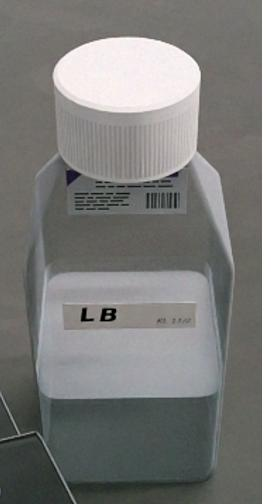

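Emit:
execute_actions(
  actions=[
    {"rows": [[-0.0288, 0.0496, -0.0558, 0.0585, -0.0132, -0.0329, -0.3, 1, -0.6, 0, 0, 0, 0, 0, 0, -1, 0.3, -1], [-0.0577, 0.0993, -0.1115, 0.1170, -0.0264, -0.0658, -0.3, 1, -0.6, 0, 0, 0, 0, 0, 0, -1, 0.3, -1], [-0.0865, 0.1489, -0.1673, 0.1755, -0.0396, -0.0987, -0.3, 1, -0.6, 0, 0, 0, 0, 0, 0, -1, 0.3, -1], [-0.1153, 0.1986, -0.2231, 0.2340, -0.0528, -0.1316, -0.3, 1, -0.6, 0, 0, 0, 0, 0, 0, -1, 0.3, -1], [-0.1441, 0.2482, -0.2789, 0.2926, -0.0660, -0.1645, -0.3, 1, -0.6, 0, 0, 0, 0, 0, 0, -1, 0.3, -1], [-0.1730, 0.2979, -0.3346, 0.3511, -0.0792, -0.1974, -0.3, 1, -0.6, 0, 0, 0, 0, 0, 0, -1, 0.3, -1], [-0.2018, 0.3475, -0.3904, 0.4096, -0.0924, -0.2303, -0.3, 1, -0.6, 0, 0, 0, 0, 0, 0, -1, 0.3, -1], [-0.2306, 0.3971, -0.4462, 0.4681, -0.1055, -0.2632, -0.3, 1, -0.6, 0, 0, 0, 0, 0, 0, -1, 0.3, -1], [-0.2595, 0.4468, -0.5020, 0.5266, -0.1187, -0.2961, -0.3, 1, -0.6, 0, 0, 0, 0, 0, 0, -1, 0.3, -1], [-0.2883, 0.4964, -0.5577, 0.5851, -0.1319, -0.3290, -0.3, 1, -0.6, 0, 0, 0, 0, 0, 0, -1, 0.3, -1]], "steps": 45},
  ],
  cameras=["cam_high", "cam_bench_left"],
)

Scene clock: 244.57 s.
left_arm: end_effector_position=(-0.2468, +0.5757, +0.3197) position_measured=167 object_status=3 end_effector_quat_wxyz=(+0.000, +0.707, +0.000, +0.707) | right_arm: end_effector_position=(-0.1578, -0.1484, +0.4697) position_measured=211 object_status=2 end_effector_quat_wxyz=(-0.431, +0.561, +0.431, +0.561)
Joint positions: left_arm=[1.4 -2.363 -0.727 1.063 -0.336 -0.792 0] | right_arm=[-1.1 1.683 -1.368 1.784 -0.416 1.944 -0.001]
Joint torques (N m): left_arm=[-10.66 -96.07 -55.36 5.62 -2.96 -4.45] | right_arm=[-9.43 -73.71 -65.84 -11.95 10.31 -0.12]
Wrist force (N, zeroed by zero_wrist_force): left_arm=[-1.5 1.1 3.5] | right_arm=[-16.7 -17.7 -6.7]
Wrist torque (N m, zeroed by zero_wrist_force): left_arm=[0.12 1.08 0.31] | right_arm=[0.74 -0.45 0.02]
Wrist force, peak (N, zeroed by zero_wrist_force): left_arm=[0.0 -15.3 18.6] | right_arm=[-16.6 -18.4 -6.1]
Joint targets: left_arm=[1.400 -2.363 -0.727 1.063 -0.336 -0.792 0.000] | right_arm=[-1.100 1.683 -1.368 1.784 -0.416 1.944 -0.001]
left_rail: position_m=1.400 speed_m_s=0.30 position_status=done
right_rail: position_m=-1.100 speed_m_s=0.40 position_status=done
Images, in order (width x height): cam_high 672x504, cam_bench_left 672x504.

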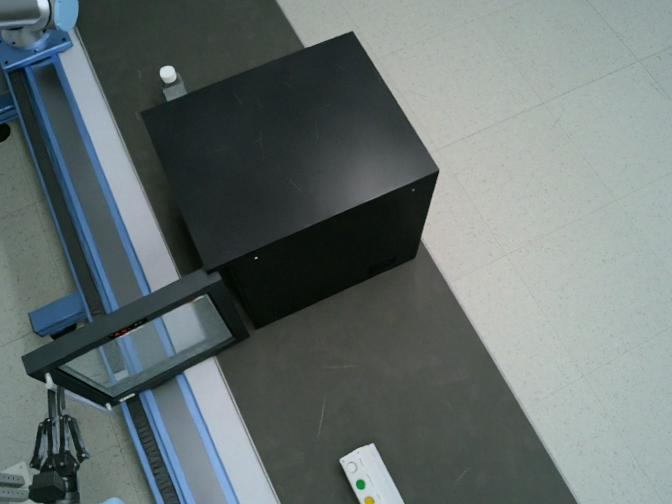

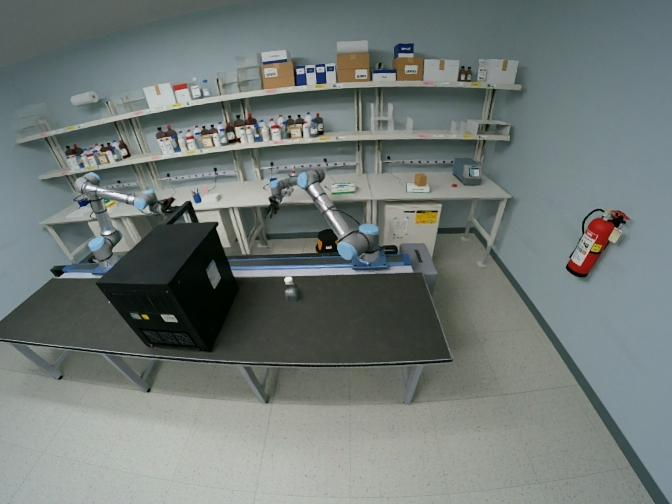

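Emit:
execute_actions(
  actions=[
    {"rows": [[0, 0, 0, 0, 0, 0, -0.3, 1, -0.6, 0, 0.0057, -0.0048, 0.0010, 0, 0, -1, 0.3, -1], [0, 0, 0, 0, 0, 0, -0.3, 1, -0.6, 0, 0.0115, -0.0097, 0.0021, 0, 0, -1, 0.3, -1], [0, 0, 0, 0, 0, 0, -0.3, 1, -0.6, 0, 0.0172, -0.0145, 0.0031, 0, 0, -1, 0.3, -1], [0, 0, 0, 0, 0, 0, -0.3, 1, -0.6, 0, 0.0229, -0.0194, 0.0041, 0, 0, -1, 0.3, -1], [0, 0, 0, 0, 0, 0, -0.3, 1, -0.6, -0.0001, 0.0286, -0.0242, 0.0052, 0, 0, -1, 0.3, -1], [0, 0, 0, 0, 0, 0, -0.3, 1, -0.6, -0.0001, 0.0344, -0.0290, 0.0062, 0, 0, -1, 0.3, -1], [0, 0, 0, 0, 0, 0, -0.3, 1, -0.6, -0.0001, 0.0401, -0.0339, 0.0072, 0, 0, -1, 0.3, -1], [0, 0, 0, 0, 0, 0, -0.3, 1, -0.6, -0.0005, 0.0450, -0.0382, 0.0083, -0.0003, 0, -1, 0.3, -1], [0, 0, 0, 0, 0, 0, -0.3, 1, -0.6, -0.0009, 0.0498, -0.0426, 0.0094, -0.0006, 0, -1, 0.3, -1], [0, 0, 0, 0, 0, 0, -0.3, 1, -0.6, -0.0013, 0.0547, -0.0469, 0.0105, -0.0008, 0, -1, 0.3, -1], [0, 0, 0, 0, 0, 0, -0.3, 1, -0.6, -0.0018, 0.0596, -0.0512, 0.0115, -0.0011, 0, -1, 0.3, -1], [0, 0, 0, 0, 0, 0, -0.3, 1, -0.6, -0.0022, 0.0645, -0.0556, 0.0126, -0.0014, 0, -1, 0.3, -1], [0, 0, 0, 0, 0, 0, -0.3, 1, -0.6, -0.0026, 0.0694, -0.0599, 0.0137, -0.0017, 0, -1, 0.3, -1], [0, 0, 0, 0, 0, 0, -0.3, 1, -0.6, -0.0030, 0.0743, -0.0642, 0.0148, -0.0019, 0, -1, 0.3, -1], [0, 0, 0, 0, 0, 0, -0.3, 1, -0.6, -0.0034, 0.0791, -0.0686, 0.0159, -0.0022, 0, -1, 0.3, -1]], "steps": 27},
  ],
)

Scene clock: 246.90 s.
left_arm: end_effector_position=(-0.2468, +0.5756, +0.3197) position_measured=167 object_status=3 end_effector_quat_wxyz=(+0.000, +0.707, +0.000, +0.707) | right_arm: end_effector_position=(-0.1629, -0.0706, +0.4697) position_measured=211 object_status=2 end_effector_quat_wxyz=(-0.430, +0.561, +0.431, +0.561)
Joint positions: left_arm=[1.4 -2.363 -0.727 1.063 -0.336 -0.792 0] | right_arm=[-1.1 1.678 -1.251 1.632 -0.381 1.939 -0.001]
Joint torques (N m): left_arm=[-12.39 -96.07 -56.47 5.42 -2.33 -4.2] | right_arm=[-31.81 -78.63 -66.26 -3.8 -0.55 -0.18]
Wrist force (N, zeroed by zero_wrist_force): left_arm=[-1.6 0.9 3.5] | right_arm=[-14.3 -9.8 -2.7]
Wrist torque (N m, zeroed by zero_wrist_force): left_arm=[0.09 1.10 0.31] | right_arm=[0.03 -0.31 0.09]
Wrist force, peak (N, zeroed by zero_wrist_force): left_arm=[-1.5 0.8 4.2] | right_arm=[-17.7 -24.1 -10.3]
Joint targets: left_arm=[1.400 -2.363 -0.727 1.063 -0.336 -0.792 0.000] | right_arm=[-1.100 1.678 -1.251 1.632 -0.381 1.939 -0.001]
left_rail: position_m=1.400 speed_m_s=0.30 position_status=done
right_rail: position_m=-1.100 speed_m_s=0.40 position_status=done

Emit:
execute_actions(
  actions=[
    {"rows": [[0, 0, 0, 0, 0, 0, -0.3, 1, -0.6, -0.0008, 0.0055, -0.0050, 0.0014, -0.0006, 0, -1, 0.3, -1], [0, 0, 0, 0, 0, 0, -0.3, 1, -0.6, -0.0017, 0.0109, -0.0101, 0.0028, -0.0011, 0, -1, 0.3, -1], [0, 0, 0, 0, 0, 0, -0.3, 1, -0.6, -0.0025, 0.0164, -0.0151, 0.0042, -0.0017, 0, -1, 0.3, -1], [0, 0, 0, 0, 0, 0, -0.3, 1, -0.6, -0.0034, 0.0218, -0.0202, 0.0057, -0.0023, 0, -1, 0.3, -1], [0, 0, 0, 0, 0, 0, -0.3, 1, -0.6, -0.0042, 0.0273, -0.0252, 0.0071, -0.0028, 0, -1, 0.3, -1], [0, 0, 0, 0, 0, 0, -0.3, 1, -0.6, -0.0051, 0.0327, -0.0303, 0.0085, -0.0034, 0, -1, 0.3, -1], [0, 0, 0, 0, 0, 0, -0.3, 1, -0.6, -0.0059, 0.0382, -0.0353, 0.0099, -0.0040, 0, -1, 0.3, -1], [0, 0, 0, 0, 0, 0, -0.3, 1, -0.6, -0.0069, 0.0428, -0.0398, 0.0113, -0.0046, 0, -1, 0.3, -1], [0, 0, 0, 0, 0, 0, -0.3, 1, -0.6, -0.0080, 0.0475, -0.0443, 0.0127, -0.0053, 0, -1, 0.3, -1], [0, 0, 0, 0, 0, 0, -0.3, 1, -0.6, -0.0090, 0.0521, -0.0488, 0.0141, -0.0060, 0, -1, 0.3, -1], [0, 0, 0, 0, 0, 0, -0.3, 1, -0.6, -0.0100, 0.0568, -0.0533, 0.0155, -0.0067, 0, -1, 0.3, -1], [0, 0, 0, 0, 0, 0, -0.3, 1, -0.6, -0.0110, 0.0614, -0.0578, 0.0169, -0.0073, 0, -1, 0.3, -1], [0, 0, 0, 0, 0, 0, -0.3, 1, -0.6, -0.0120, 0.0661, -0.0623, 0.0183, -0.0080, 0, -1, 0.3, -1], [0, 0, 0, 0, 0, 0, -0.3, 1, -0.6, -0.0130, 0.0707, -0.0668, 0.0196, -0.0087, 0, -1, 0.3, -1], [0, 0, 0, 0, 0, 0, -0.3, 1, -0.6, -0.0140, 0.0754, -0.0713, 0.0210, -0.0094, 0, -1, 0.3, -1]], "steps": 27},
  ],
)

Scene clock: 249.23 s.
left_arm: end_effector_position=(-0.2468, +0.5756, +0.3197) position_measured=167 object_status=3 end_effector_quat_wxyz=(+0.000, +0.707, +0.000, +0.707) | right_arm: end_effector_position=(-0.1547, +0.0072, +0.4697) position_measured=211 object_status=2 end_effector_quat_wxyz=(-0.430, +0.561, +0.431, +0.561)
Joint positions: left_arm=[1.4 -2.363 -0.727 1.063 -0.336 -0.792 0] | right_arm=[-1.1 1.658 -1.139 1.473 -0.334 1.919 -0.001]
Joint torques (N m): left_arm=[-11.08 -96.18 -56.25 5.65 -2.35 -4.43] | right_arm=[-23.7 -86.52 -62.76 -2.57 -3.41 -0.11]
Wrist force (N, zeroed by zero_wrist_force): left_arm=[-1.7 0.7 3.8] | right_arm=[-10.5 -2.8 0.0]
Wrist torque (N m, zeroed by zero_wrist_force): left_arm=[0.04 1.14 0.32] | right_arm=[-0.26 -0.21 0.10]
Wrist force, peak (N, zeroed by zero_wrist_force): left_arm=[-1.1 1.0 4.3] | right_arm=[-13.1 -12.7 -4.0]
Joint targets: left_arm=[1.400 -2.363 -0.727 1.063 -0.336 -0.792 0.000] | right_arm=[-1.100 1.658 -1.139 1.473 -0.334 1.919 -0.001]
left_rail: position_m=1.400 speed_m_s=0.30 position_status=done
right_rail: position_m=-1.100 speed_m_s=0.40 position_status=done

Emit:
execute_actions(
  actions=[
    {"rows": [[0, 0, 0, 0, 0, 0, -0.3, 1, -0.6, -0.0015, 0.0052, -0.0052, 0.0017, -0.0010, 0, -1, 0.3, -1], [0, 0, 0, 0, 0, 0, -0.3, 1, -0.6, -0.0030, 0.0104, -0.0104, 0.0035, -0.0020, 0, -1, 0.3, -1], [0, 0, 0, 0, 0, 0, -0.3, 1, -0.6, -0.0045, 0.0156, -0.0156, 0.0052, -0.0030, 0, -1, 0.3, -1], [0, 0, 0, 0, 0, 0, -0.3, 1, -0.6, -0.0060, 0.0209, -0.0209, 0.0070, -0.0039, 0, -1, 0.3, -1], [0, 0, 0, 0, 0, 0, -0.3, 1, -0.6, -0.0075, 0.0261, -0.0261, 0.0087, -0.0049, 0, -1, 0.3, -1], [0, 0, 0, 0, 0, 0, -0.3, 1, -0.6, -0.0089, 0.0313, -0.0313, 0.0105, -0.0059, 0, -1, 0.3, -1], [0, 0, 0, 0, 0, 0, -0.3, 1, -0.6, -0.0104, 0.0365, -0.0365, 0.0122, -0.0069, 0, -1, 0.3, -1], [0, 0, 0, 0, 0, 0, -0.3, 1, -0.6, -0.0119, 0.0410, -0.0411, 0.0139, -0.0078, 0, -1, 0.3, -1], [0, 0, 0, 0, 0, 0, -0.3, 1, -0.6, -0.0133, 0.0455, -0.0458, 0.0155, -0.0088, 0, -1, 0.3, -1], [0, 0, 0, 0, 0, 0, -0.3, 1, -0.6, -0.0147, 0.0500, -0.0504, 0.0172, -0.0098, 0, -1, 0.3, -1], [0, 0, 0, 0, 0, 0, -0.3, 1, -0.6, -0.0162, 0.0545, -0.0550, 0.0188, -0.0107, 0, -1, 0.3, -1], [0, 0, 0, 0, 0, 0, -0.3, 1, -0.6, -0.0176, 0.0590, -0.0597, 0.0204, -0.0117, 0, -1, 0.3, -1], [0, 0, 0, 0, 0, 0, -0.3, 1, -0.6, -0.0190, 0.0635, -0.0643, 0.0221, -0.0126, 0, -1, 0.3, -1], [0, 0, 0, 0, 0, 0, -0.3, 1, -0.6, -0.0205, 0.0680, -0.0689, 0.0237, -0.0136, 0, -1, 0.3, -1], [0, 0, 0, 0, 0, 0, -0.3, 1, -0.6, -0.0219, 0.0725, -0.0736, 0.0254, -0.0145, 0, -1, 0.3, -1]], "steps": 27},
  ],
)

Scene clock: 251.50 s.
left_arm: end_effector_position=(-0.2468, +0.5756, +0.3197) position_measured=167 object_status=3 end_effector_quat_wxyz=(+0.000, +0.707, +0.000, +0.707) | right_arm: end_effector_position=(-0.1329, +0.0823, +0.4695) position_measured=211 object_status=2 end_effector_quat_wxyz=(-0.430, +0.561, +0.431, +0.561)
Joint positions: left_arm=[1.4 -2.363 -0.727 1.063 -0.336 -0.792 0] | right_arm=[-1.1 1.625 -1.032 1.31 -0.278 1.886 -0.001]
Joint torques (N m): left_arm=[-9.12 -96.93 -55.5 5.43 -2.69 -4.2] | right_arm=[-27.95 -90.03 -58.2 -0.29 -2.6 -0.12]
Wrist force (N, zeroed by zero_wrist_force): left_arm=[-1.4 1.0 3.9] | right_arm=[-4.1 -4.3 0.4]
Wrist torque (N m, zeroed by zero_wrist_force): left_arm=[0.13 1.07 0.32] | right_arm=[-0.12 -0.14 0.12]
Wrist force, peak (N, zeroed by zero_wrist_force): left_arm=[-1.4 1.0 4.1] | right_arm=[-5.7 -13.5 0.3]
Joint targets: left_arm=[1.400 -2.363 -0.727 1.063 -0.336 -0.792 0.000] | right_arm=[-1.100 1.625 -1.032 1.310 -0.278 1.886 -0.001]
left_rail: position_m=1.400 speed_m_s=0.30 position_status=done
right_rail: position_m=-1.100 speed_m_s=0.40 position_status=done

Emit:
execute_actions(
  actions=[
    {"rows": [[0, 0, 0, 0, 0, 0, -0.3, 1, -0.6, -0.0019, 0.0050, -0.0054, 0.0020, -0.0013, 0, -1, 0.3, -1], [0, 0, 0, 0, 0, 0, -0.3, 1, -0.6, -0.0037, 0.0101, -0.0107, 0.0040, -0.0025, 0, -1, 0.3, -1], [0, 0, 0, 0, 0, 0, -0.3, 1, -0.6, -0.0056, 0.0151, -0.0161, 0.0060, -0.0038, 0, -1, 0.3, -1], [0, 0, 0, 0, 0, 0, -0.3, 1, -0.6, -0.0075, 0.0202, -0.0215, 0.0080, -0.0050, 0, -1, 0.3, -1], [0, 0, 0, 0, 0, 0, -0.3, 1, -0.6, -0.0094, 0.0252, -0.0269, 0.0100, -0.0063, 0, -1, 0.3, -1], [0, 0, 0, 0, 0, 0, -0.3, 1, -0.6, -0.0112, 0.0303, -0.0322, 0.0120, -0.0075, 0, -1, 0.3, -1], [0, 0, 0, 0, 0, 0, -0.3, 1, -0.6, -0.0131, 0.0353, -0.0376, 0.0140, -0.0088, 0, -1, 0.3, -1], [0, 0, 0, 0, 0, 0, -0.3, 1, -0.6, -0.0149, 0.0397, -0.0424, 0.0159, -0.0100, 0, -1, 0.3, -1], [0, 0, 0, 0, 0, 0, -0.3, 1, -0.6, -0.0167, 0.0441, -0.0471, 0.0177, -0.0112, 0, -1, 0.3, -1], [0, 0, 0, 0, 0, 0, -0.3, 1, -0.6, -0.0185, 0.0485, -0.0519, 0.0196, -0.0124, 0, -1, 0.3, -1], [0, 0, 0, 0, 0, 0, -0.3, 1, -0.6, -0.0203, 0.0529, -0.0567, 0.0214, -0.0136, 0, -1, 0.3, -1], [0, 0, 0, 0, 0, 0, -0.3, 1, -0.6, -0.0221, 0.0573, -0.0614, 0.0233, -0.0148, 0, -1, 0.3, -1], [0, 0, 0, 0, 0, 0, -0.3, 1, -0.6, -0.0239, 0.0617, -0.0662, 0.0251, -0.0160, 0, -1, 0.3, -1], [0, 0, 0, 0, 0, 0, -0.3, 1, -0.6, -0.0257, 0.0660, -0.0709, 0.0270, -0.0172, 0, -1, 0.3, -1], [0, 0, 0, 0, 0, 0, -0.3, 1, -0.6, -0.0275, 0.0704, -0.0757, 0.0288, -0.0184, 0, -1, 0.3, -1]], "steps": 27},
  ],
)

Emit:
execute_actions(
  actions=[
    {"left_rail": {"position_m": 1.0, "speed_m_s": 0.3, "acceleration_factor": 0.6}, "steps": 120, "until": {"left_rail": {"position_status": ["!=", "moving"]}}},
  ],
  cameras=["cam_left_wrist", "cam_high", "cam_right_wrist"],
)

Scene clock: 253.77 s.
left_arm: end_effector_position=(-0.2468, +0.5756, +0.3197) position_measured=167 object_status=3 end_effector_quat_wxyz=(+0.000, +0.707, +0.000, +0.707) | right_arm: end_effector_position=(-0.0989, +0.1526, +0.4693) position_measured=211 object_status=2 end_effector_quat_wxyz=(-0.430, +0.561, +0.431, +0.561)
Joint positions: left_arm=[1.4 -2.363 -0.727 1.063 -0.336 -0.792 0] | right_arm=[-1.1 1.584 -0.927 1.142 -0.214 1.845 -0.001]
Joint torques (N m): left_arm=[-9.35 -97.6 -55.42 5.49 -2.08 -4.34] | right_arm=[-26.29 -93.96 -54.7 1.55 -2.17 -0.22]
Wrist force (N, zeroed by zero_wrist_force): left_arm=[-1.1 0.8 3.8] | right_arm=[1.0 -5.4 1.6]
Wrist torque (N m, zeroed by zero_wrist_force): left_arm=[0.06 0.99 0.31] | right_arm=[-0.28 0.10 0.18]
Wrist force, peak (N, zeroed by zero_wrist_force): left_arm=[-1.5 0.9 4.1] | right_arm=[1.7 -9.5 6.5]
Joint targets: left_arm=[1.400 -2.363 -0.727 1.063 -0.336 -0.792 0.000] | right_arm=[-1.100 1.584 -0.927 1.142 -0.214 1.845 -0.001]
left_rail: position_m=1.400 speed_m_s=0.30 position_status=done
right_rail: position_m=-1.100 speed_m_s=0.40 position_status=done

Scene clock: 256.33 s.
left_arm: end_effector_position=(-0.2468, +0.1757, +0.3197) position_measured=167 object_status=3 end_effector_quat_wxyz=(+0.000, +0.707, +0.000, +0.707) | right_arm: end_effector_position=(-0.0989, +0.1526, +0.4693) position_measured=211 object_status=2 end_effector_quat_wxyz=(-0.430, +0.561, +0.431, +0.561)
Joint positions: left_arm=[1 -2.363 -0.727 1.063 -0.336 -0.792 0] | right_arm=[-1.1 1.584 -0.927 1.142 -0.214 1.845 -0.001]
Joint torques (N m): left_arm=[-4.88 -102.27 -48.9 4.11 -2.32 -3.72] | right_arm=[-27.39 -93.99 -54.67 1.49 -2.39 -0.31]
Wrist force (N, zeroed by zero_wrist_force): left_arm=[-1.5 0.6 3.7] | right_arm=[1.4 -5.3 1.5]
Wrist torque (N m, zeroed by zero_wrist_force): left_arm=[0.02 1.10 0.31] | right_arm=[-0.26 0.04 0.19]
Wrist force, peak (N, zeroed by zero_wrist_force): left_arm=[-1.6 1.6 4.0] | right_arm=[1.4 -5.4 1.8]
Joint targets: left_arm=[1.000 -2.363 -0.727 1.063 -0.336 -0.792 0.000] | right_arm=[-1.100 1.584 -0.927 1.142 -0.214 1.845 -0.001]
Tool commands: left_gripper/position=-0.3 left_gripper/force_limit=+1.0 left_gripper/speed=-0.6 right_gripper/position=-1.0 right_gripper/force_limit=+0.3 right_gripper/speed=-1.0
left_rail: position_m=1.000 speed_m_s=0.30 position_status=done
right_rail: position_m=-1.100 speed_m_s=0.40 position_status=done
camera_calibration:
cam_left_wrist: T_world_to_cam=[[-0.0511142, -0.998551, -0.0168286, 0.175004], [-0.338818, 0.0331899, -0.940266, 0.207601], [0.939462, -0.0423591, -0.340024, 0.532898], [0, 0, 0, 1]] pos_world=[-0.421354, 0.190433, 0.379344]
cam_right_wrist: T_world_to_cam=[[0.973375, -0.226175, -0.0372364, 0.169365], [-0.110382, -0.320136, -0.940919, 0.486721], [0.200891, 0.919977, -0.336578, 0.22196], [0, 0, 0, 1]] pos_world=[-0.15572, -0.0100751, 0.538979]
Images, in order (width x height): cam_high 672x504, cam_left_wrist 672x504, cam_right_wrist 672x504.

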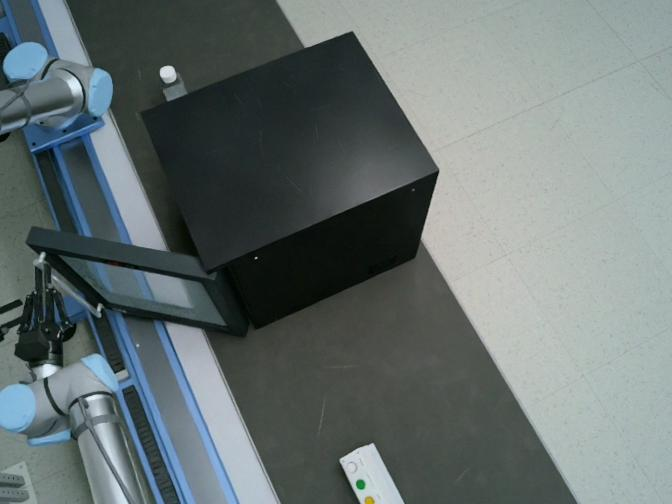

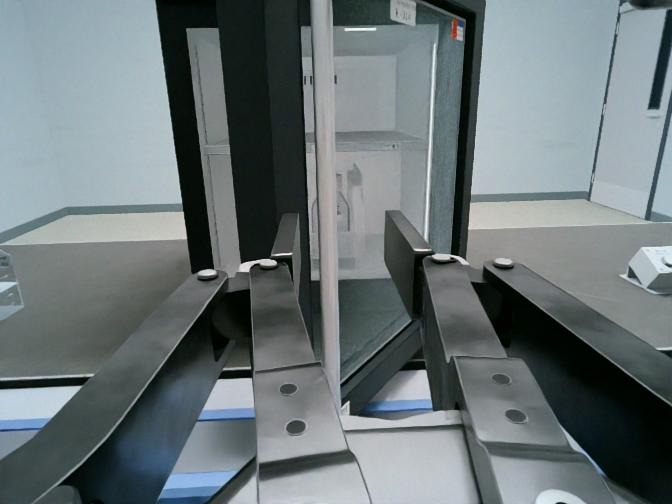

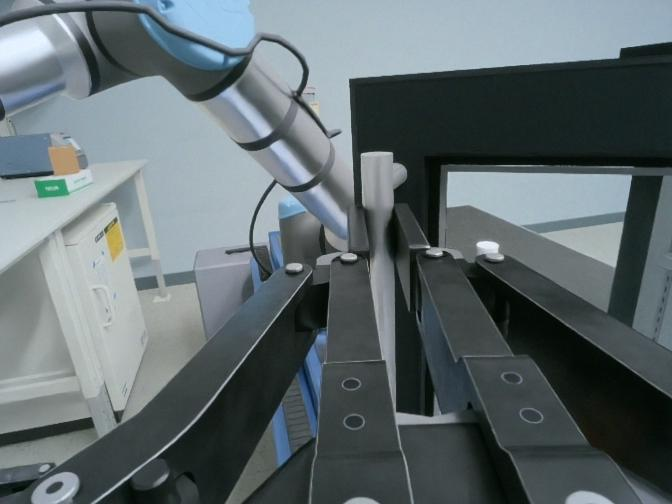

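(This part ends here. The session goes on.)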